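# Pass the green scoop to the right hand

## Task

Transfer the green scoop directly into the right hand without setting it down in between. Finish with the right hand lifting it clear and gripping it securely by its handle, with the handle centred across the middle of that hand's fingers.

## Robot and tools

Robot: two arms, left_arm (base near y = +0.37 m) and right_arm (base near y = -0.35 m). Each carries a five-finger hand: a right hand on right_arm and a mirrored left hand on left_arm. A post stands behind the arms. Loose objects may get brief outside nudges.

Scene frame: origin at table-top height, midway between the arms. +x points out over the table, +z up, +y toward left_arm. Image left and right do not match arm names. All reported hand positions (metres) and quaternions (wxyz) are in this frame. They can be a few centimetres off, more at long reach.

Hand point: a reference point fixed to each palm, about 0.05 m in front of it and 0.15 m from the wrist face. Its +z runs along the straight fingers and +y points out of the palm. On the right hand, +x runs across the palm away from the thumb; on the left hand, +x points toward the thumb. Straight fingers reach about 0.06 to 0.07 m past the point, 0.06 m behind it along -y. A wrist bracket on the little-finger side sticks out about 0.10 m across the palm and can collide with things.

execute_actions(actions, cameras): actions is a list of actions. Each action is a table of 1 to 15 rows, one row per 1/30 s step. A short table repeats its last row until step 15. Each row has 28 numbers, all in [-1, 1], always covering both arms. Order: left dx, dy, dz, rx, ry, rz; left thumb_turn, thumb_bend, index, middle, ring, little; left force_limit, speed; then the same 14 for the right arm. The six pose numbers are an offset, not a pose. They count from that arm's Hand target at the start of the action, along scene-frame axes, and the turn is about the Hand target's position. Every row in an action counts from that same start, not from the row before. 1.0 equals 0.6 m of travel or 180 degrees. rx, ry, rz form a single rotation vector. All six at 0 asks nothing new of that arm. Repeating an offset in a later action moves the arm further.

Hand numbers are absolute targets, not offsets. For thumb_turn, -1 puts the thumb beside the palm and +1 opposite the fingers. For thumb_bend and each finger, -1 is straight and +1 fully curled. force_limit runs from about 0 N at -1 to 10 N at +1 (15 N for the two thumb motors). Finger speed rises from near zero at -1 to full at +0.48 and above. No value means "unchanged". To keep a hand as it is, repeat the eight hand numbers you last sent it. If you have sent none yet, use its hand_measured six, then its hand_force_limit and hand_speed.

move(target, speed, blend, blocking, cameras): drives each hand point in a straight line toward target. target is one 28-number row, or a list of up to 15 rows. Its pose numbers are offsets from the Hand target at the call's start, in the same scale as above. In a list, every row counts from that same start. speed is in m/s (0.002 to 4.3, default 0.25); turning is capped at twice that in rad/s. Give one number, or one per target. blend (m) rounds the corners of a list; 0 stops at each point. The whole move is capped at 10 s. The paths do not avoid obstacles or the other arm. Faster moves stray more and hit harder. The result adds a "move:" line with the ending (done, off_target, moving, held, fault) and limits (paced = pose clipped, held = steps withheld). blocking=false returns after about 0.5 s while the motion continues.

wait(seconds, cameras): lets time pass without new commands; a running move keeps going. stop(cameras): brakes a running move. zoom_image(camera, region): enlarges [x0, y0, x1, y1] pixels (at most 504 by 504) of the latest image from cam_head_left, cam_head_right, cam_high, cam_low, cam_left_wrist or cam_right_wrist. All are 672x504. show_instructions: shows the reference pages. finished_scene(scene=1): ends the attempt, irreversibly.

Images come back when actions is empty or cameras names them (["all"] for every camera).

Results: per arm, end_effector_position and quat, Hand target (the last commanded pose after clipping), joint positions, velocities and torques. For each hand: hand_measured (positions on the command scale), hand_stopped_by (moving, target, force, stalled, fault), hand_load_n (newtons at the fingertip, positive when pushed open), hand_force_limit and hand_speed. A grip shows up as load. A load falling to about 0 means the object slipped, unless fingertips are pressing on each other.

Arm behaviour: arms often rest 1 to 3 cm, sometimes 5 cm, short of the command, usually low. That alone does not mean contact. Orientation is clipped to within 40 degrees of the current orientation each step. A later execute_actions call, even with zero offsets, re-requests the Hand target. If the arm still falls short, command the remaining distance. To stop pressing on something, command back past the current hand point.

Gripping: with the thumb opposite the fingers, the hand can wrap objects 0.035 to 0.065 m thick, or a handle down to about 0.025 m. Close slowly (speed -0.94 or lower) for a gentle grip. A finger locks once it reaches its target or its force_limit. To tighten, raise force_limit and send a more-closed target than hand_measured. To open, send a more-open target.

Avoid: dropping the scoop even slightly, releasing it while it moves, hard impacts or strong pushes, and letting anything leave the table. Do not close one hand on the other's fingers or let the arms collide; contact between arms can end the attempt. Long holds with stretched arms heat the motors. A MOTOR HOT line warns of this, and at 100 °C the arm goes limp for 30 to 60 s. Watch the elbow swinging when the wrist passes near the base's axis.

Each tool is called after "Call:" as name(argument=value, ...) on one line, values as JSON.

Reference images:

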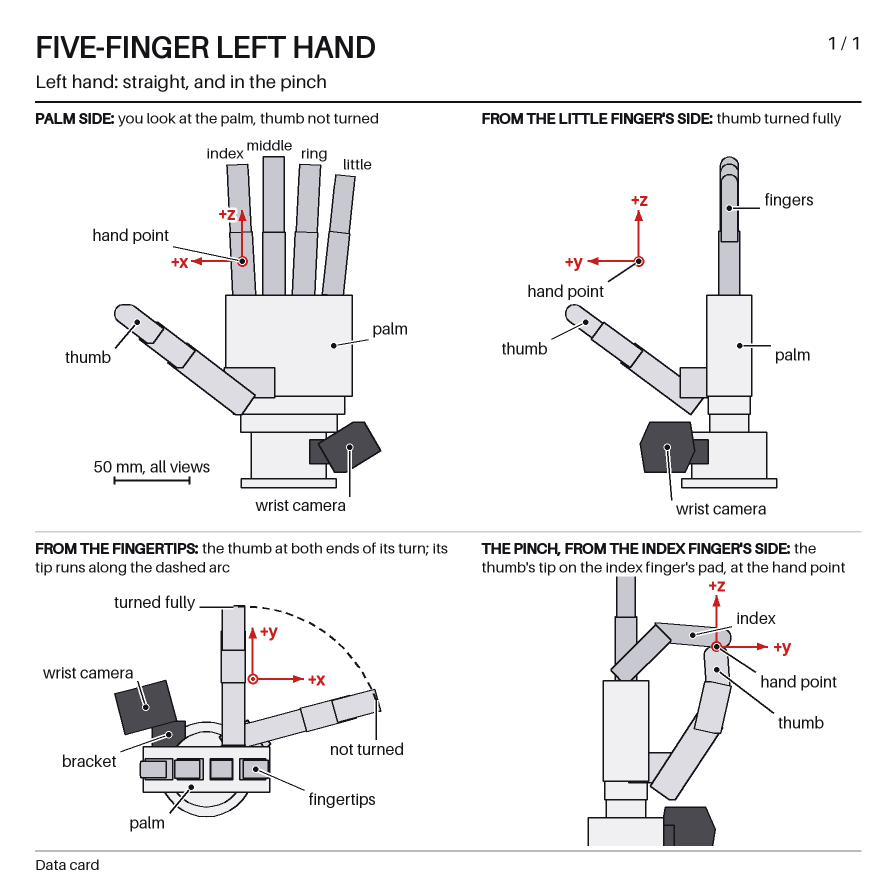

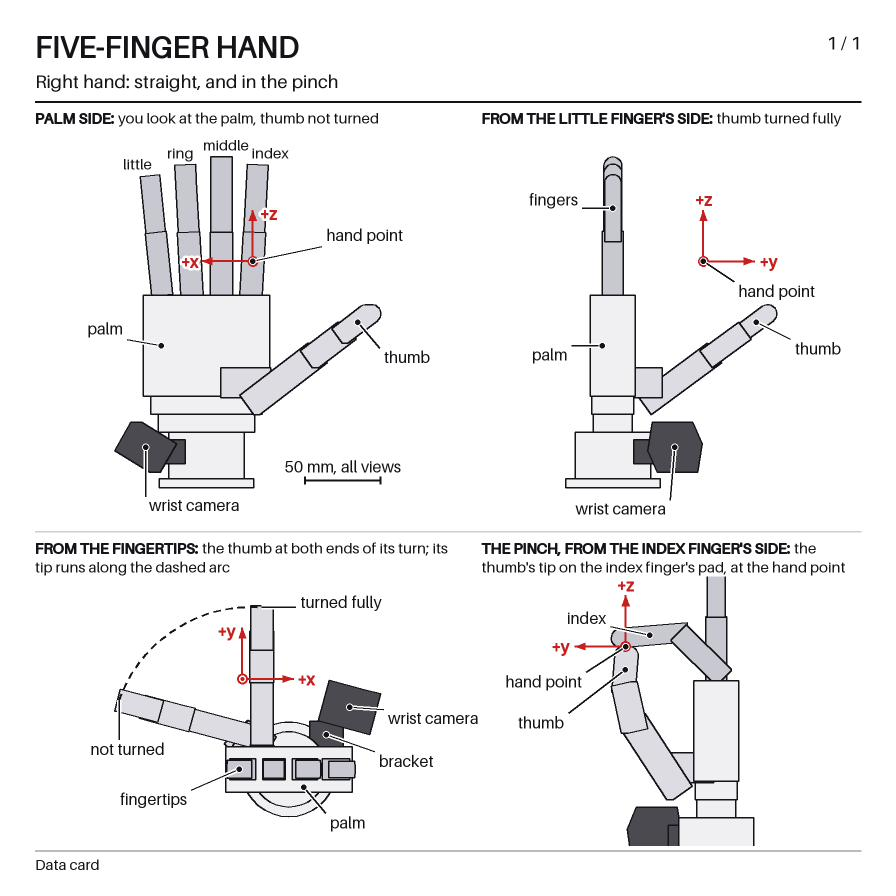

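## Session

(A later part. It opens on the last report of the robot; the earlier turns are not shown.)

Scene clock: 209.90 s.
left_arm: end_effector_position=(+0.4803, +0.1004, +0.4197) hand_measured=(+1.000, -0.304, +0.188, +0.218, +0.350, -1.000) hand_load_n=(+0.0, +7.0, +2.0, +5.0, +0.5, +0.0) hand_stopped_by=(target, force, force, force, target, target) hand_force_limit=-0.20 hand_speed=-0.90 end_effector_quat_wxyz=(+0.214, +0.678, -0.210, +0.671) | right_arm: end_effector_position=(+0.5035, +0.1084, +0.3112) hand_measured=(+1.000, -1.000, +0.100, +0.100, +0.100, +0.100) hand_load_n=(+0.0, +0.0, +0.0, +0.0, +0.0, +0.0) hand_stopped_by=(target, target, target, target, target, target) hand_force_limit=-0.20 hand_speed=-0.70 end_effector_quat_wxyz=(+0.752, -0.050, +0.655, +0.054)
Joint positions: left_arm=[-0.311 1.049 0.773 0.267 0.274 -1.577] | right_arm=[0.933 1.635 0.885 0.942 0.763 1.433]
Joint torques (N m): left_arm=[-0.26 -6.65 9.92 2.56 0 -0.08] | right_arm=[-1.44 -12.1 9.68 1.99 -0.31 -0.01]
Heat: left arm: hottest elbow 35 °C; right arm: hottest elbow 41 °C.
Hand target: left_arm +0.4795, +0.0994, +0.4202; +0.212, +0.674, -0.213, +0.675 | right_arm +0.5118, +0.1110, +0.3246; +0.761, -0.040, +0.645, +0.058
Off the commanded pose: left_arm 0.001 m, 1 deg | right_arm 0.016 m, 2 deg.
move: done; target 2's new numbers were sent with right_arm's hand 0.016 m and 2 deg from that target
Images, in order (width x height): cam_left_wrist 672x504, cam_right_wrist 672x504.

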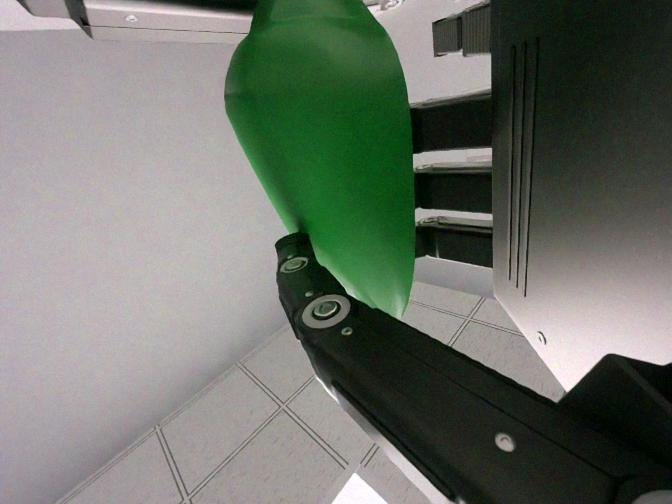

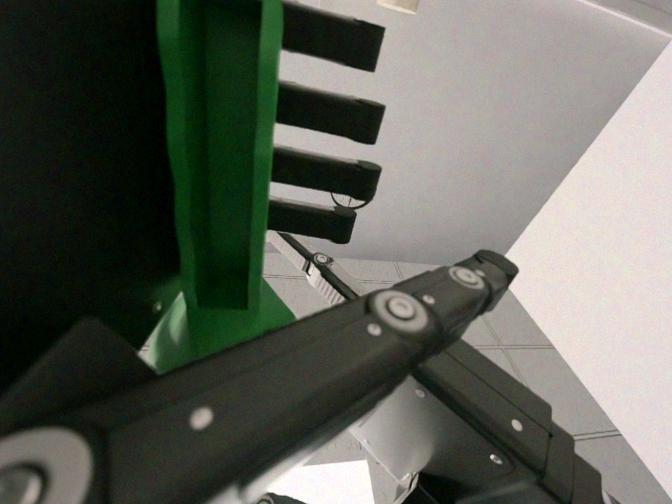

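Call:
move(target=[[0,0,0,0,0,0,1,-0.1,0.35,0.35,0.35,-1,-0.2,-0.9,0,0,0,0,0,0,1,-1,-0.4,-0.4,-0.4,-0.4,-0.2,-0.5],[0,0,0,0,0,0,1,-0.1,0.35,0.35,0.35,-1,-0.2,-0.9,-0.0733,-0.05,0.006,0,0,0,1,-1,-0.4,-0.4,-0.4,-0.4,-0.2,-0.5]], speed=0.04, cameras=["cam_right_wrist","cam_left_wrist"])

Scene clock: 214.17 s.
left_arm: end_effector_position=(+0.4800, +0.0999, +0.4200) hand_measured=(+1.000, -0.304, +0.188, +0.218, +0.350, -1.000) hand_load_n=(+0.0, +7.0, +2.0, +5.0, +0.5, +0.0) hand_stopped_by=(target, force, force, force, target, target) hand_force_limit=-0.20 hand_speed=-0.90 end_effector_quat_wxyz=(+0.215, +0.678, -0.211, +0.671) | right_arm: end_effector_position=(+0.4762, +0.0783, +0.3262) hand_measured=(+1.000, -1.000, -0.400, -0.400, -0.400, -0.400) hand_load_n=(+0.0, +0.0, +0.0, +0.0, +0.0, +0.0) hand_stopped_by=(target, target, target, target, target, target) hand_force_limit=-0.20 hand_speed=-0.50 end_effector_quat_wxyz=(+0.758, -0.037, +0.649, +0.053)
Joint positions: left_arm=[-0.312 1.049 0.773 0.269 0.274 -1.577] | right_arm=[0.949 1.535 0.789 0.969 0.798 1.422]
Joint torques (N m): left_arm=[-0.32 -6.77 9.94 2.52 -0.01 -0.08] | right_arm=[1.14 -11.63 6.58 2.18 -0.2 -0.04]
Heat: left arm: hottest elbow 35 °C; right arm: hottest elbow 41 °C.
Hand target: left_arm +0.4795, +0.0995, +0.4201; +0.212, +0.674, -0.213, +0.675 | right_arm +0.4678, +0.0809, +0.3281; +0.761, -0.040, +0.645, +0.057
Off the commanded pose: left_arm 0.001 m, 1 deg | right_arm 0.009 m, 1 deg.
move: done
Images, in order (width x height): cam_left_wrist 672x504, cam_right_wrist 672x504.

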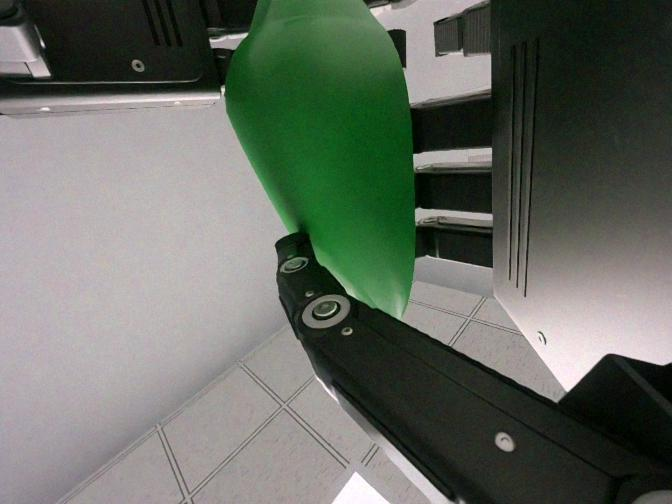

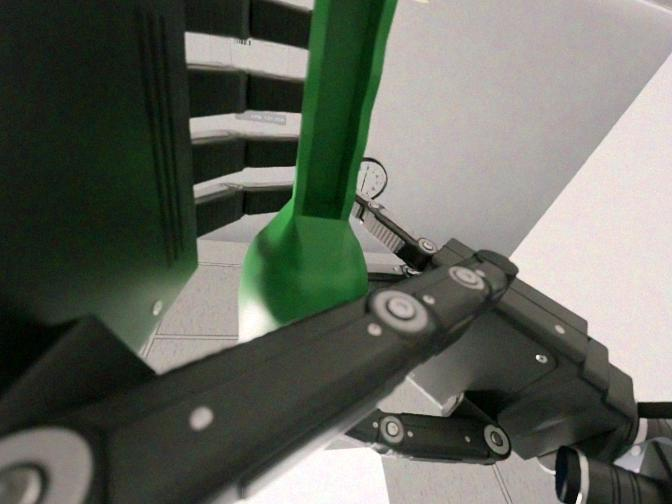

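Call:
move(target=[0,0,0,0,0,0,1,-0.1,0.35,0.35,0.35,-1,-0.2,-0.9,-0.006,0.01,-0.034,0,0,0,1,-1,-0.4,-0.4,-0.4,-0.4,-0.2,-0.5], speed=0.04, cameras=["cam_right_wrist"])

Scene clock: 216.20 s.
left_arm: end_effector_position=(+0.4800, +0.0999, +0.4200) hand_measured=(+1.000, -0.304, +0.188, +0.218, +0.350, -1.000) hand_load_n=(+0.0, +7.0, +2.0, +5.0, +0.5, +0.0) hand_stopped_by=(target, force, force, force, target, target) hand_force_limit=-0.20 hand_speed=-0.90 end_effector_quat_wxyz=(+0.215, +0.678, -0.211, +0.671) | right_arm: end_effector_position=(+0.4709, +0.0818, +0.3134) hand_measured=(+1.000, -1.000, -0.400, -0.400, -0.400, -0.400) hand_load_n=(+0.0, +0.0, +0.0, +0.0, +0.0, +0.0) hand_stopped_by=(target, target, target, target, target, target) hand_force_limit=-0.20 hand_speed=-0.50 end_effector_quat_wxyz=(+0.760, -0.034, +0.646, +0.056)
Joint positions: left_arm=[-0.312 1.049 0.773 0.269 0.274 -1.577] | right_arm=[0.964 1.572 0.776 1.035 0.812 1.417]
Joint torques (N m): left_arm=[-0.26 -6.71 9.95 2.54 -0.02 -0.07] | right_arm=[0.85 -10.81 6.41 2.25 -0.21 -0.04]
Heat: left arm: hottest elbow 35 °C; right arm: hottest elbow 40 °C.
Hand target: left_arm +0.4795, +0.0995, +0.4201; +0.212, +0.674, -0.213, +0.675 | right_arm +0.4643, +0.0869, +0.3077; +0.761, -0.040, +0.645, +0.057
Off the commanded pose: left_arm 0.001 m, 1 deg | right_arm 0.010 m, 1 deg.
move: done

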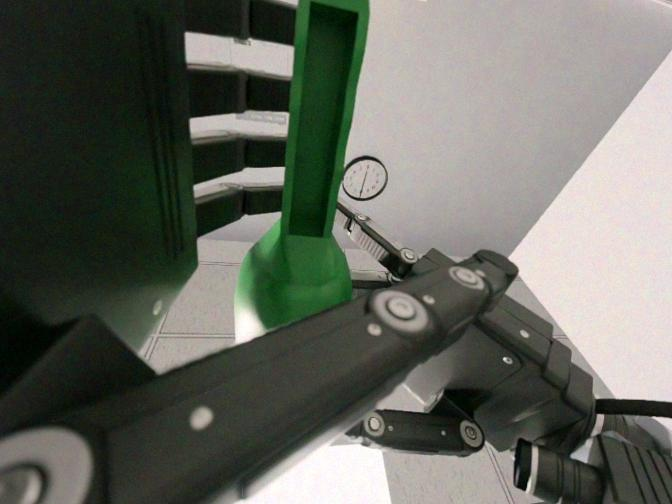

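Call:
zoom_image(camera="cam_right_wrist", region=[180, 0, 430, 300])

Scaled by 1.680.

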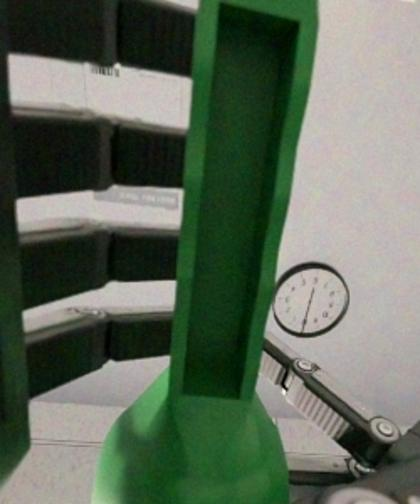

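Call:
move(target=[0,0,0,0,0,0,1,-0.1,0.35,0.35,0.35,-1,-0.2,-0.9,-0.006,0.003,-0.008,0,0,0,1,-1,-0.4,-0.4,-0.4,-0.4,-0.2,-0.5], speed=0.04, cameras=[])

Call:
move(target=[0,0,0,0,0,0,1,-0.1,0.35,0.35,0.35,-1,-0.2,-0.9,0,0,0,0,0,0,1,0.1,-0.4,-0.4,-0.4,-0.4,-0.8,-0.6], speed=0.04, cameras=["cam_right_wrist"])

Scene clock: 218.73 s.
left_arm: end_effector_position=(+0.4800, +0.0999, +0.4200) hand_measured=(+1.000, -0.304, +0.188, +0.218, +0.350, -1.000) hand_load_n=(+0.0, +7.0, +1.5, +5.0, +0.5, +0.0) hand_stopped_by=(target, force, force, force, target, target) hand_force_limit=-0.20 hand_speed=-0.90 end_effector_quat_wxyz=(+0.215, +0.678, -0.211, +0.671) | right_arm: end_effector_position=(+0.4669, +0.0837, +0.3107) hand_measured=(+1.000, -1.000, -0.400, -0.400, -0.400, -0.400) hand_load_n=(+0.0, +0.0, +0.0, +0.0, +0.0, +0.0) hand_stopped_by=(target, target, target, target, target, target) hand_force_limit=-0.20 hand_speed=-0.50 end_effector_quat_wxyz=(+0.761, -0.032, +0.645, +0.057)
Joint positions: left_arm=[-0.312 1.049 0.773 0.269 0.274 -1.577] | right_arm=[0.974 1.58 0.771 1.054 0.821 1.414]
Joint torques (N m): left_arm=[-0.32 -6.65 9.91 2.54 0 -0.06] | right_arm=[0.91 -10.93 6.17 2.28 -0.19 -0.02]
Heat: left arm: hottest elbow 35 °C; right arm: hottest elbow 40 °C.
Hand target: left_arm +0.4795, +0.0995, +0.4201; +0.212, +0.674, -0.213, +0.675 | right_arm +0.4607, +0.0887, +0.3030; +0.761, -0.040, +0.645, +0.057
Off the commanded pose: left_arm 0.001 m, 1 deg | right_arm 0.011 m, 1 deg.
move: off_target (right_arm)

Scene clock: 220.93 s.
left_arm: end_effector_position=(+0.4800, +0.0999, +0.4200) hand_measured=(+1.000, -0.304, +0.188, +0.218, +0.350, -1.000) hand_load_n=(+0.0, +7.5, +0.5, +5.5, +1.0, +0.0) hand_stopped_by=(target, force, force, force, target, target) hand_force_limit=-0.20 hand_speed=-0.90 end_effector_quat_wxyz=(+0.215, +0.678, -0.211, +0.671) | right_arm: end_effector_position=(+0.4653, +0.0853, +0.3108) hand_measured=(+1.000, +0.100, -0.400, -0.400, -0.400, -0.400) hand_load_n=(-0.5, +0.5, +0.0, +0.0, +0.0, +0.0) hand_stopped_by=(target, target, target, target, target, target) hand_force_limit=-0.80 hand_speed=-0.60 end_effector_quat_wxyz=(+0.761, -0.034, +0.645, +0.058)
Joint positions: left_arm=[-0.312 1.049 0.773 0.269 0.274 -1.577] | right_arm=[0.978 1.58 0.771 1.054 0.821 1.413]
Joint torques (N m): left_arm=[-0.15 -6.59 9.84 2.51 0 -0.07] | right_arm=[0.38 -10.23 6.24 2.26 -0.21 -0.05]
Heat: left arm: hottest elbow 35 °C; right arm: hottest elbow 39 °C.
Hand target: left_arm +0.4795, +0.0995, +0.4201; +0.212, +0.674, -0.213, +0.675 | right_arm +0.4606, +0.0887, +0.3030; +0.761, -0.040, +0.645, +0.058
Off the commanded pose: left_arm 0.001 m, 1 deg | right_arm 0.010 m, 1 deg.
move: done

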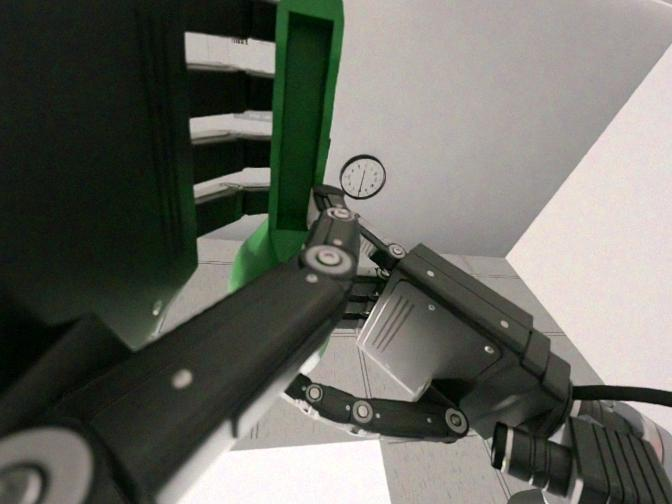

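Call:
zoom_image(camera="cam_right_wrist", region=[200, 80, 420, 300])

Scaled by 2.291.

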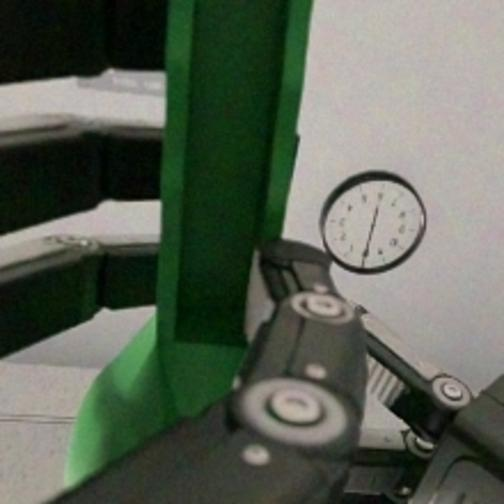

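Call:
move(target=[0,0,0,0,0,0,1,-0.1,0.35,0.35,0.35,-1,-0.2,-0.9,-0.006,-0.024,0.006,0,0,0,1,0.1,-0.4,-0.4,-0.4,-0.4,-0.8,-0.6], speed=0.04, cameras=["cam_right_wrist"])

Call:
zoom_image(camera="cam_right_wrist", region=[200, 80, 420, 300])

Scene clock: 222.50 s.
left_arm: end_effector_position=(+0.4800, +0.0999, +0.4200) hand_measured=(+1.000, -0.304, +0.188, +0.218, +0.350, -1.000) hand_load_n=(+0.0, +7.0, +2.0, +5.0, +0.5, +0.0) hand_stopped_by=(target, force, force, force, target, target) hand_force_limit=-0.20 hand_speed=-0.90 end_effector_quat_wxyz=(+0.215, +0.678, -0.211, +0.671) | right_arm: end_effector_position=(+0.4585, +0.0780, +0.3040) hand_measured=(+1.000, +0.100, -0.400, -0.400, -0.400, -0.400) hand_load_n=(+0.0, +0.0, +0.0, +0.0, +0.0, +0.0) hand_stopped_by=(target, target, target, target, target, target) hand_force_limit=-0.80 hand_speed=-0.60 end_effector_quat_wxyz=(+0.758, -0.042, +0.648, +0.057)
Joint positions: left_arm=[-0.312 1.049 0.773 0.269 0.274 -1.577] | right_arm=[0.978 1.56 0.735 1.054 0.813 1.413]
Joint torques (N m): left_arm=[-0.38 -6.95 9.95 2.56 -0.01 -0.06] | right_arm=[-0.38 -11.75 6.11 2.06 -0.33 0.03]
Heat: left arm: hottest elbow 35 °C; right arm: hottest elbow 39 °C.
Hand target: left_arm +0.4795, +0.0995, +0.4201; +0.212, +0.674, -0.213, +0.675 | right_arm +0.4570, +0.0744, +0.3064; +0.761, -0.040, +0.646, +0.057
Off the commanded pose: left_arm 0.001 m, 1 deg | right_arm 0.005 m, 1 deg.
move: done

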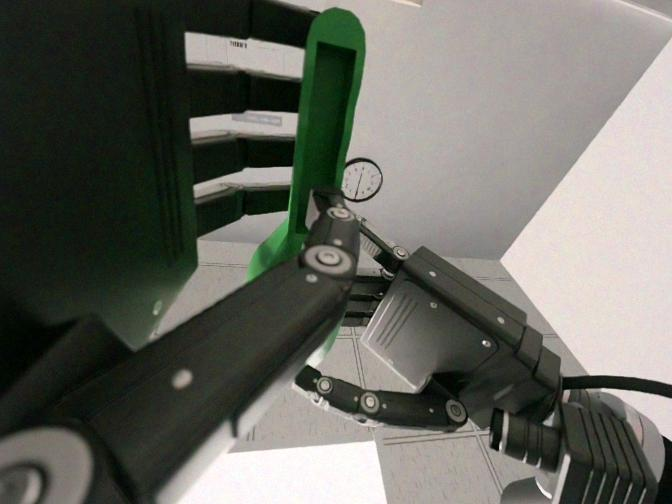

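Scaled by 2.291.

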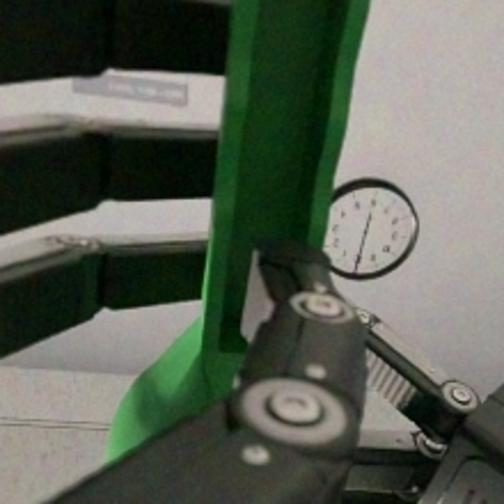

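Call:
move(target=[0,0,0,0,0,0,1,-0.1,0.35,0.35,0.35,-1,-0.2,-0.9,0.032,0.003,0.004,0,0,0,1,0.18,-0.4,-0.4,-0.4,-0.4,-0.7,-0.6], speed=0.04, cameras=["cam_right_wrist"])

Call:
zoom_image(camera="cam_right_wrist", region=[200, 80, 420, 300])

Scene clock: 224.50 s.
left_arm: end_effector_position=(+0.4800, +0.0999, +0.4199) hand_measured=(+1.000, -0.304, +0.188, +0.218, +0.350, -1.000) hand_load_n=(+0.0, +7.5, +0.5, +5.5, +0.5, +0.0) hand_stopped_by=(target, force, force, force, target, target) hand_force_limit=-0.20 hand_speed=-0.90 end_effector_quat_wxyz=(+0.215, +0.677, -0.211, +0.671) | right_arm: end_effector_position=(+0.4651, +0.0745, +0.3047) hand_measured=(+1.000, +0.180, -0.400, -0.400, -0.400, -0.400) hand_load_n=(-0.5, +0.0, +0.0, +0.0, +0.0, +0.0) hand_stopped_by=(target, target, target, target, target, target) hand_force_limit=-0.70 hand_speed=-0.60 end_effector_quat_wxyz=(+0.760, -0.047, +0.646, +0.059)
Joint positions: left_arm=[-0.312 1.049 0.773 0.269 0.274 -1.576] | right_arm=[0.954 1.56 0.735 1.054 0.779 1.413]
Joint torques (N m): left_arm=[0.03 -6.53 10.04 2.47 0 -0.08] | right_arm=[-1.55 -10.4 9.11 1.17 -0.34 0.12]
Heat: left arm: hottest elbow 35 °C; right arm: hottest elbow 39 °C.
Hand target: left_arm +0.4795, +0.0995, +0.4201; +0.212, +0.674, -0.213, +0.675 | right_arm +0.4762, +0.0762, +0.3088; +0.761, -0.040, +0.646, +0.057
Off the commanded pose: left_arm 0.001 m, 1 deg | right_arm 0.012 m, 1 deg.
move: off_target (right_arm)

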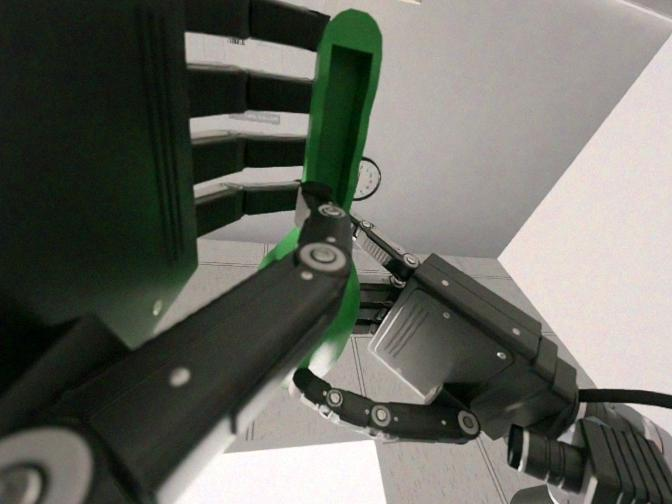

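Scaled by 2.291.

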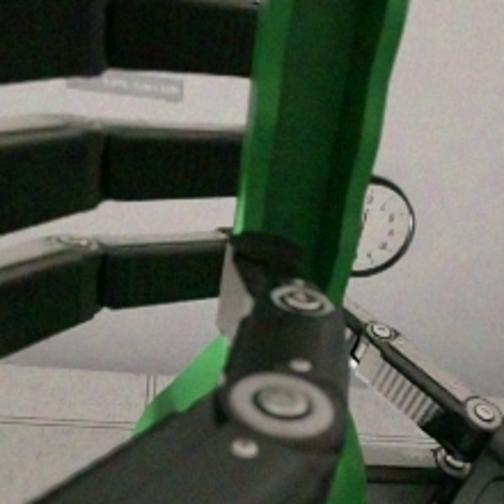

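Call:
move(target=[0,0,0,0,0,0,1,-0.1,0.35,0.35,0.35,-1,-0.2,-0.9,0.017,0.01,0.003,0,0,0,1,0.14,-0.4,-0.4,-0.4,-0.4,-0.7,-0.6], speed=0.04, cameras=["cam_right_wrist"])

Call:
zoom_image(camera="cam_right_wrist", region=[200, 0, 420, 300])

Scene clock: 225.77 s.
left_arm: end_effector_position=(+0.4800, +0.0999, +0.4199) hand_measured=(+1.000, -0.304, +0.188, +0.218, +0.350, -1.000) hand_load_n=(+0.0, +7.0, +1.5, +5.0, +0.5, +0.0) hand_stopped_by=(target, force, force, force, target, target) hand_force_limit=-0.20 hand_speed=-0.90 end_effector_quat_wxyz=(+0.215, +0.677, -0.211, +0.671) | right_arm: end_effector_position=(+0.4731, +0.0788, +0.3000) hand_measured=(+1.000, +0.140, -0.400, -0.400, -0.400, -0.400) hand_load_n=(-0.5, +0.0, +0.0, +0.0, +0.0, +0.0) hand_stopped_by=(target, target, target, target, target, target) hand_force_limit=-0.70 hand_speed=-0.60 end_effector_quat_wxyz=(+0.757, -0.051, +0.649, +0.055)
Joint positions: left_arm=[-0.312 1.049 0.773 0.269 0.274 -1.576] | right_arm=[0.945 1.58 0.754 1.041 0.769 1.414]
Joint torques (N m): left_arm=[-0.03 -6.89 9.94 2.61 0.02 -0.06] | right_arm=[-1.61 -10.93 9.89 0.96 -0.31 0.07]
Heat: left arm: hottest elbow 35 °C; right arm: hottest elbow 39 °C.
Hand target: left_arm +0.4795, +0.0995, +0.4201; +0.212, +0.674, -0.213, +0.675 | right_arm +0.4864, +0.0822, +0.3106; +0.761, -0.040, +0.646, +0.057
Off the commanded pose: left_arm 0.001 m, 1 deg | right_arm 0.017 m, 1 deg.
move: off_target (right_arm)

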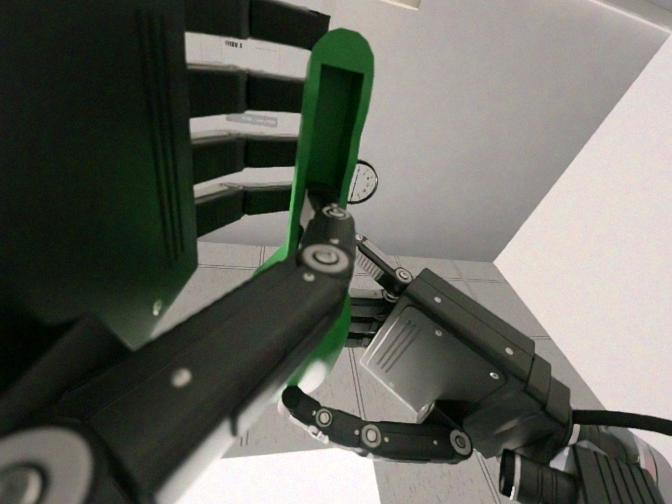

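Scaled by 1.680.

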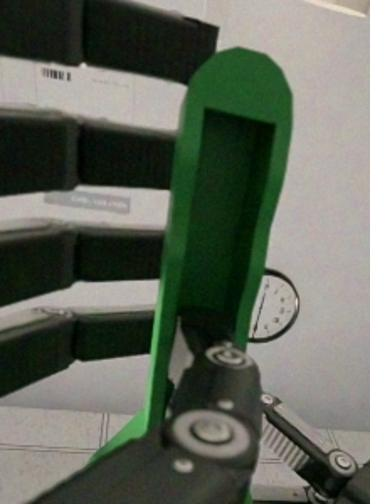

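Call:
move(target=[0,0,0,0,0,0,1,-0.1,0.35,0.35,0.35,-1,-0.2,-0.9,0.015,0.002,0.006,0,0,0,1,0.14,-0.4,-0.4,-0.4,-0.4,-0.7,-0.6], speed=0.04, cameras=["cam_right_wrist"])

Call:
zoom_image(camera="cam_right_wrist", region=[200, 0, 420, 300])

Scene clock: 227.60 s.
left_arm: end_effector_position=(+0.4800, +0.0999, +0.4199) hand_measured=(+1.000, -0.304, +0.188, +0.218, +0.350, -1.000) hand_load_n=(+0.0, +7.0, +2.0, +5.0, +0.5, +0.0) hand_stopped_by=(target, force, force, force, target, target) hand_force_limit=-0.20 hand_speed=-0.90 end_effector_quat_wxyz=(+0.214, +0.677, -0.211, +0.671) | right_arm: end_effector_position=(+0.4818, +0.0800, +0.3043) hand_measured=(+1.000, +0.140, -0.400, -0.400, -0.400, -0.400) hand_load_n=(+0.0, +0.0, +0.0, +0.0, +0.0, +0.0) hand_stopped_by=(target, target, target, target, target, target) hand_force_limit=-0.70 hand_speed=-0.60 end_effector_quat_wxyz=(+0.758, -0.051, +0.648, +0.056)
Joint positions: left_arm=[-0.312 1.049 0.773 0.269 0.274 -1.576] | right_arm=[0.93 1.584 0.775 1.022 0.754 1.418]
Joint torques (N m): left_arm=[0.03 -6.71 9.84 2.5 -0.01 -0.08] | right_arm=[-1.2 -10.46 10.18 0.99 -0.26 0.14]
Heat: left arm: hottest elbow 35 °C; right arm: hottest elbow 39 °C.
Hand target: left_arm +0.4795, +0.0995, +0.4201; +0.212, +0.674, -0.213, +0.675 | right_arm +0.4954, +0.0834, +0.3143; +0.761, -0.040, +0.645, +0.057
Off the commanded pose: left_arm 0.001 m, 1 deg | right_arm 0.017 m, 1 deg.
move: off_target (right_arm)

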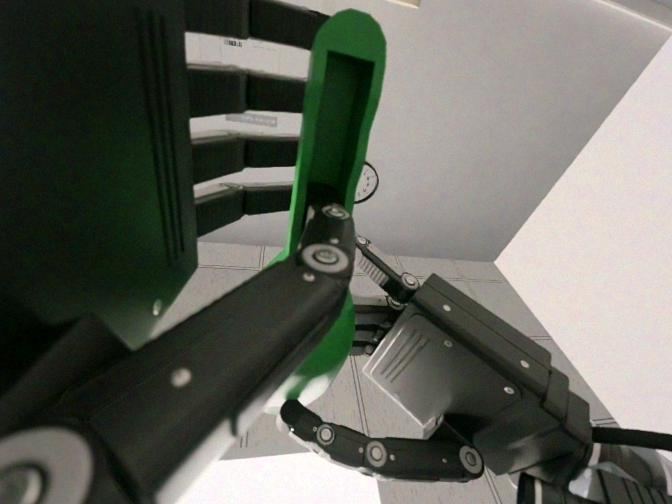

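Scaled by 1.680.

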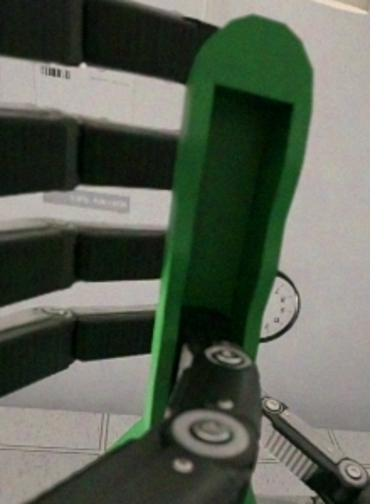

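Call:
move(target=[0,0,0,0,0,0,1,-0.1,0.35,0.35,0.35,-1,-0.2,-0.9,0.012,0.001,0.001,0,0,0,1,0.14,-0.4,-0.4,-0.4,-0.4,-0.7,-0.6], speed=0.03, cameras=["cam_right_wrist"])

Call:
zoom_image(camera="cam_right_wrist", region=[200, 0, 420, 300])

Scene clock: 228.43 s.
left_arm: end_effector_position=(+0.4802, +0.1000, +0.4198) hand_measured=(+1.000, -0.304, +0.188, +0.218, +0.350, -1.000) hand_load_n=(+0.0, +6.5, +0.5, +5.0, +1.5, +0.0) hand_stopped_by=(target, force, force, force, target, target) hand_force_limit=-0.20 hand_speed=-0.90 end_effector_quat_wxyz=(+0.213, +0.677, -0.212, +0.672) | right_arm: end_effector_position=(+0.4874, +0.0815, +0.3048) hand_measured=(+1.000, +0.140, -0.400, -0.400, -0.400, -0.400) hand_load_n=(+0.0, +1.0, +0.0, +0.0, +0.0, +0.0) hand_stopped_by=(target, target, target, target, target, target) hand_force_limit=-0.70 hand_speed=-0.60 end_effector_quat_wxyz=(+0.757, -0.052, +0.648, +0.057)
Joint positions: left_arm=[-0.312 1.049 0.773 0.269 0.272 -1.573] | right_arm=[0.921 1.592 0.787 1.015 0.743 1.423]
Joint torques (N m): left_arm=[0.21 -6.53 9.88 2.55 0.04 -0.15] | right_arm=[-1.9 -10.93 10.28 1.02 -0.22 0.08]
Heat: left arm: hottest elbow 35 °C; right arm: hottest elbow 39 °C.
Hand target: left_arm +0.4795, +0.0995, +0.4201; +0.212, +0.674, -0.213, +0.675 | right_arm +0.5026, +0.0840, +0.3148; +0.761, -0.040, +0.646, +0.057
Off the commanded pose: left_arm 0.001 m, 1 deg | right_arm 0.018 m, 1 deg.
move: off_target (right_arm)

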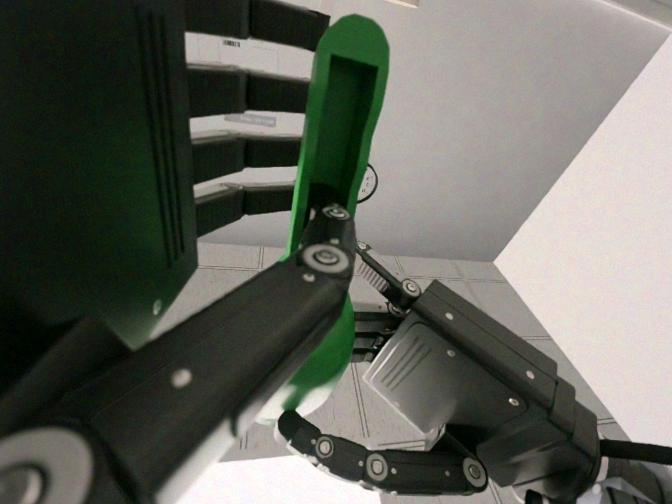

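Scaled by 1.680.

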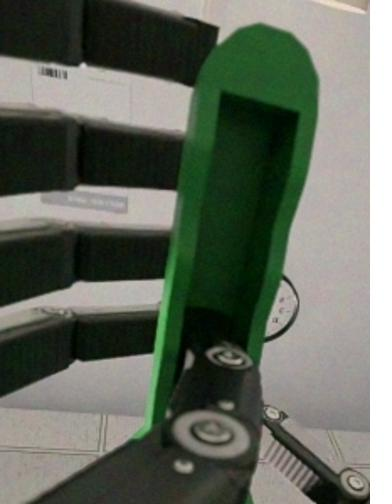

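Call:
move(target=[0,0,0,0,0,0,1,-0.1,0.35,0.35,0.35,-1,-0.2,-0.9,0,0,0,0,0,0,1,0.14,0.4,0.4,0.4,0.4,-0.6,-0.85], speed=0.03, cameras=["cam_right_wrist"])

Call:
zoom_image(camera="cam_right_wrist", region=[200, 0, 420, 300])

Scene clock: 230.37 s.
left_arm: end_effector_position=(+0.4808, +0.1005, +0.4197) hand_measured=(+1.000, -0.304, +0.188, +0.218, +0.350, -1.000) hand_load_n=(+1.0, +6.0, +1.0, +6.0, +0.5, +0.0) hand_stopped_by=(target, force, force, force, target, target) hand_force_limit=-0.20 hand_speed=-0.90 end_effector_quat_wxyz=(+0.212, +0.678, -0.210, +0.672) | right_arm: end_effector_position=(+0.4874, +0.0817, +0.3041) hand_measured=(+1.000, +0.140, +0.166, +0.126, +0.098, +0.084) hand_load_n=(+0.5, +1.0, +4.5, +1.0, +2.0, +1.0) hand_stopped_by=(target, target, force, force, force, force) hand_force_limit=-0.60 hand_speed=-0.85 end_effector_quat_wxyz=(+0.757, -0.052, +0.649, +0.057)
Joint positions: left_arm=[-0.312 1.049 0.773 0.269 0.268 -1.573] | right_arm=[0.921 1.593 0.787 1.015 0.742 1.424]
Joint torques (N m): left_arm=[0.21 -6.95 9.94 2.52 0.19 -0.11] | right_arm=[-1.49 -10.7 10.15 1.05 -0.26 0.11]
Heat: left arm: hottest elbow 35 °C; right arm: hottest elbow 39 °C.
Hand target: left_arm +0.4795, +0.0994, +0.4201; +0.212, +0.674, -0.213, +0.675 | right_arm +0.5026, +0.0840, +0.3148; +0.761, -0.040, +0.645, +0.058
Off the commanded pose: left_arm 0.002 m, 1 deg | right_arm 0.019 m, 1 deg.
move: done

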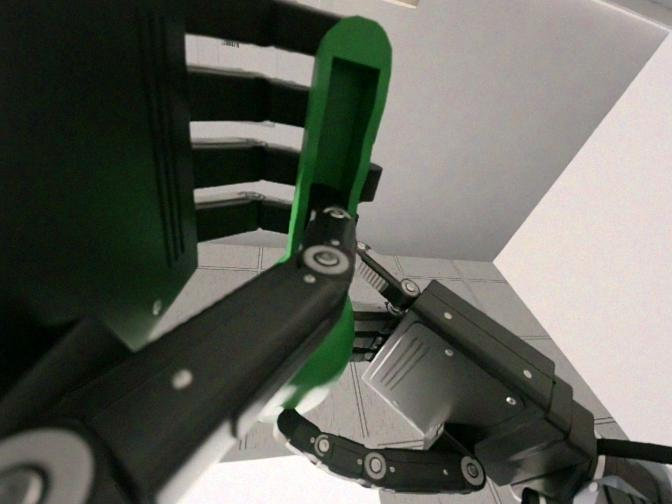

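Scaled by 1.680.

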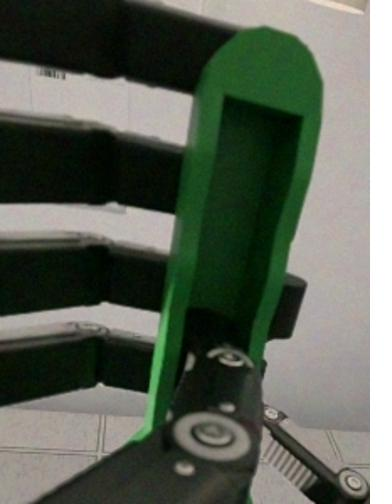

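Call:
move(target=[0,0,0,0,0,0,1,-0.1,0.35,0.35,0.35,-1,-0.2,-0.9,0,0,0,0,0,0,1,0.14,0.5,0.5,0.5,0.5,0.1,-0.88], speed=0.03, cameras=["cam_right_wrist"])

Call:
zoom_image(camera="cam_right_wrist", region=[200, 0, 420, 300])

Scene clock: 231.17 s.
left_arm: end_effector_position=(+0.4823, +0.1020, +0.4197) hand_measured=(+1.000, -0.304, +0.188, +0.218, +0.350, -1.000) hand_load_n=(+2.5, +7.0, +4.5, +5.5, +0.0, +0.0) hand_stopped_by=(target, force, force, force, target, target) hand_force_limit=-0.20 hand_speed=-0.90 end_effector_quat_wxyz=(+0.209, +0.679, -0.207, +0.673) | right_arm: end_effector_position=(+0.4872, +0.0825, +0.3035) hand_measured=(+1.000, +0.140, +0.176, +0.158, +0.140, +0.148) hand_load_n=(+1.5, +1.5, +6.5, +5.5, +5.0, +5.5) hand_stopped_by=(target, target, force, force, force, force) hand_force_limit=0.10 hand_speed=-0.88 end_effector_quat_wxyz=(+0.757, -0.054, +0.649, +0.058)
Joint positions: left_arm=[-0.311 1.049 0.773 0.269 0.262 -1.573] | right_arm=[0.921 1.594 0.787 1.015 0.739 1.424]
Joint torques (N m): left_arm=[-0.62 -6.71 9.96 2.59 0.44 -0.1] | right_arm=[-1.67 -10.7 10.32 1.1 -0.08 0.12]
Heat: left arm: hottest elbow 35 °C; right arm: hottest elbow 39 °C.
Hand target: left_arm +0.4795, +0.0995, +0.4201; +0.212, +0.674, -0.213, +0.675 | right_arm +0.5026, +0.0840, +0.3149; +0.761, -0.040, +0.645, +0.058
Off the commanded pose: left_arm 0.004 m, 1 deg | right_arm 0.019 m, 2 deg.
move: done

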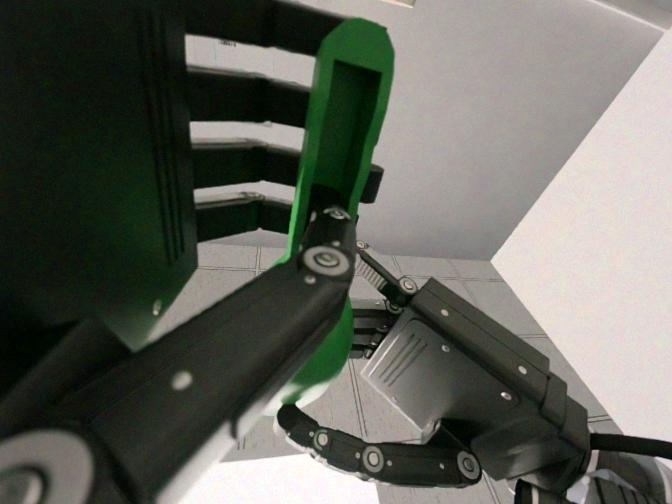

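Scaled by 1.680.

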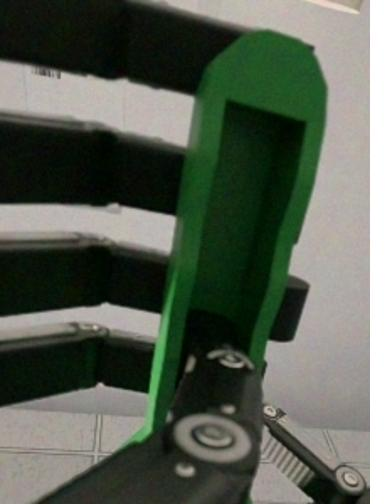

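Call:
move(target=[0,0,0,0,0,0,1,-0.1,0.35,0.35,0.35,-1,-0.2,-0.9,0,0,0,0,0,0,1,0.14,0.5,0.5,0.105,0.09,0.1,-0.7], speed=0.03, cameras=["cam_right_wrist"])

Scene clock: 232.10 s.
left_arm: end_effector_position=(+0.4818, +0.1016, +0.4198) hand_measured=(+1.000, -0.304, +0.188, +0.218, +0.350, -1.000) hand_load_n=(+1.0, +7.0, +1.5, +5.0, +0.0, +0.0) hand_stopped_by=(target, force, force, force, target, target) hand_force_limit=-0.20 hand_speed=-0.90 end_effector_quat_wxyz=(+0.210, +0.678, -0.208, +0.673) | right_arm: end_effector_position=(+0.4874, +0.0823, +0.3035) hand_measured=(+1.000, +0.140, +0.176, +0.158, +0.104, +0.090) hand_load_n=(+0.0, +1.0, +6.0, +8.5, +0.5, +0.0) hand_stopped_by=(target, target, force, force, target, target) hand_force_limit=0.10 hand_speed=-0.70 end_effector_quat_wxyz=(+0.757, -0.054, +0.649, +0.058)
Joint positions: left_arm=[-0.311 1.049 0.773 0.269 0.265 -1.573] | right_arm=[0.921 1.594 0.787 1.015 0.739 1.424]
Joint torques (N m): left_arm=[-0.15 -6.83 9.89 2.56 0.32 -0.09] | right_arm=[-1.14 -11.05 10.29 1.1 -0.09 0.12]
Heat: left arm: hottest elbow 35 °C; right arm: hottest elbow 38 °C.
Hand target: left_arm +0.4795, +0.0995, +0.4201; +0.212, +0.674, -0.213, +0.675 | right_arm +0.5027, +0.0839, +0.3149; +0.761, -0.040, +0.645, +0.057
Off the commanded pose: left_arm 0.003 m, 1 deg | right_arm 0.019 m, 2 deg.
move: done

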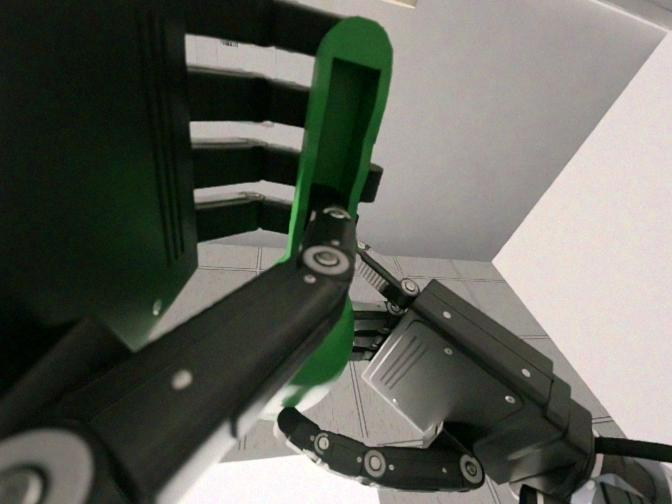

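Call:
move(target=[0,0,0,0,0,0,1,-0.37,0.12,0.15,0.28,-1,-0.2,-0.9,0,0,0,0,0,0,1,0.14,0.5,0.5,0.105,0.09,0.1,-0.7], speed=0.03, cameras=["cam_right_wrist","cam_left_wrist"])

Scene clock: 233.07 s.
left_arm: end_effector_position=(+0.4814, +0.1014, +0.4198) hand_measured=(+1.000, -0.370, +0.120, +0.150, +0.280, -1.000) hand_load_n=(+0.0, +0.0, +0.0, +0.0, +0.0, +0.5) hand_stopped_by=(target, target, target, target, target, target) hand_force_limit=-0.20 hand_speed=-0.90 end_effector_quat_wxyz=(+0.211, +0.678, -0.209, +0.672) | right_arm: end_effector_position=(+0.4879, +0.0817, +0.3033) hand_measured=(+1.000, +0.140, +0.176, +0.158, +0.104, +0.090) hand_load_n=(+0.5, +1.0, +6.0, +8.0, +0.0, +0.0) hand_stopped_by=(target, target, force, force, target, target) hand_force_limit=0.10 hand_speed=-0.70 end_effector_quat_wxyz=(+0.757, -0.053, +0.649, +0.057)
Joint positions: left_arm=[-0.311 1.049 0.773 0.269 0.267 -1.573] | right_arm=[0.92 1.594 0.787 1.015 0.74 1.424]
Joint torques (N m): left_arm=[-0.15 -6.71 9.92 2.47 0.23 -0.1] | right_arm=[-1.85 -11.16 10.25 0.99 -0.19 0.15]
Heat: left arm: hottest elbow 35 °C; right arm: hottest elbow 38 °C.
Hand target: left_arm +0.4795, +0.0994, +0.4201; +0.212, +0.674, -0.213, +0.675 | right_arm +0.5027, +0.0839, +0.3149; +0.761, -0.040, +0.645, +0.057
Off the commanded pose: left_arm 0.003 m, 1 deg | right_arm 0.019 m, 2 deg.
move: done
Images, in order (width x height): cam_left_wrist 672x504, cam_right_wrist 672x504.

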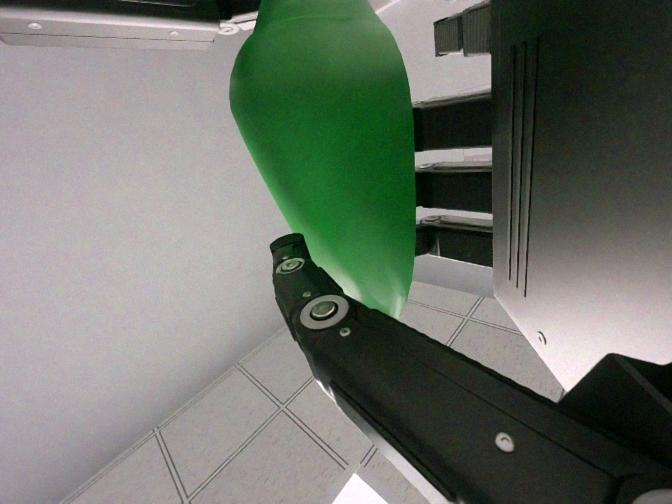

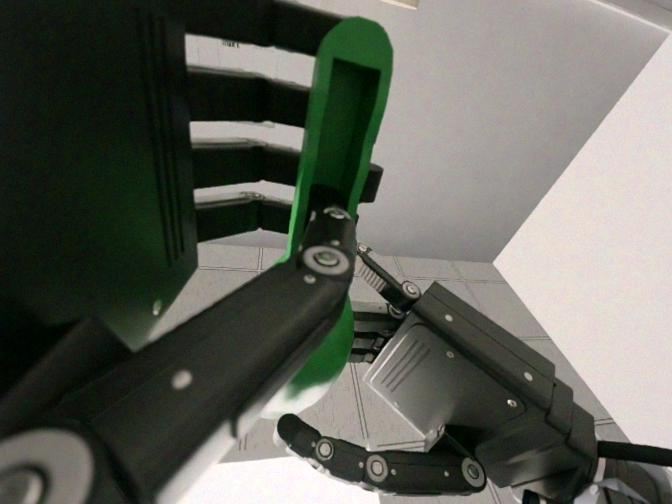

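Call:
move(target=[0,0,0,0,0,0,1,-0.55,-0.05,-0.02,0.1,-1,-0.2,-0.85,0,0,0,0,0,0,1,0.14,0.5,0.5,0.105,0.09,0.1,-0.7], speed=0.03, cameras=["cam_right_wrist","cam_left_wrist"])

Scene clock: 234.40 s.
left_arm: end_effector_position=(+0.4812, +0.1012, +0.4198) hand_measured=(+1.000, -0.550, -0.050, -0.020, +0.100, -1.000) hand_load_n=(+0.0, +0.0, -0.5, +0.0, +0.0, +0.0) hand_stopped_by=(target, target, target, target, target, target) hand_force_limit=-0.20 hand_speed=-0.85 end_effector_quat_wxyz=(+0.211, +0.678, -0.210, +0.672) | right_arm: end_effector_position=(+0.4888, +0.0816, +0.3015) hand_measured=(+1.000, +0.140, +0.176, +0.158, +0.104, +0.090) hand_load_n=(+0.5, +1.0, +7.0, +8.0, +0.0, +0.0) hand_stopped_by=(target, target, force, force, target, target) hand_force_limit=0.10 hand_speed=-0.70 end_effector_quat_wxyz=(+0.756, -0.054, +0.650, +0.055)
Joint positions: left_arm=[-0.311 1.049 0.773 0.269 0.268 -1.573] | right_arm=[0.919 1.596 0.787 1.011 0.741 1.424]
Joint torques (N m): left_arm=[-0.5 -6.83 9.89 2.66 0.2 -0.1] | right_arm=[-1.08 -11.16 10.26 1.2 -0.16 0.1]
Heat: left arm: hottest elbow 35 °C; right arm: hottest elbow 38 °C.
Hand target: left_arm +0.4795, +0.0995, +0.4201; +0.212, +0.674, -0.213, +0.675 | right_arm +0.5026, +0.0839, +0.3150; +0.761, -0.040, +0.645, +0.057
Off the commanded pose: left_arm 0.003 m, 1 deg | right_arm 0.019 m, 2 deg.
move: done
Images, in order (width x height): cam_left_wrist 672x504, cam_right_wrist 672x504.

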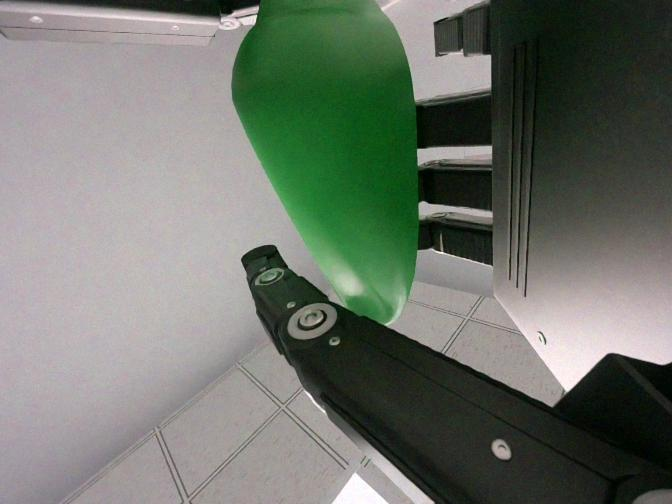

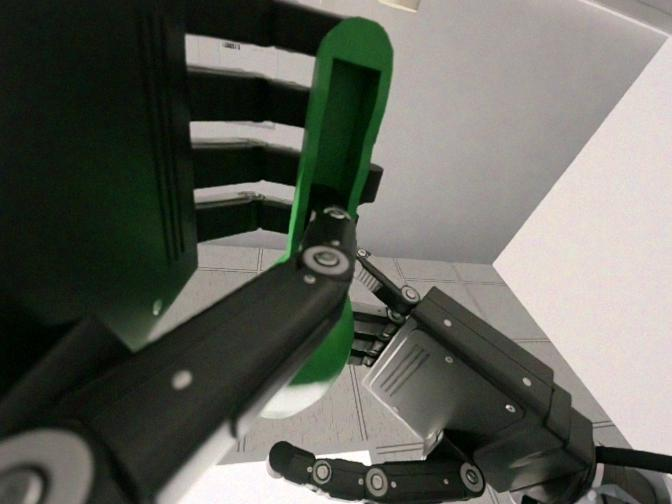

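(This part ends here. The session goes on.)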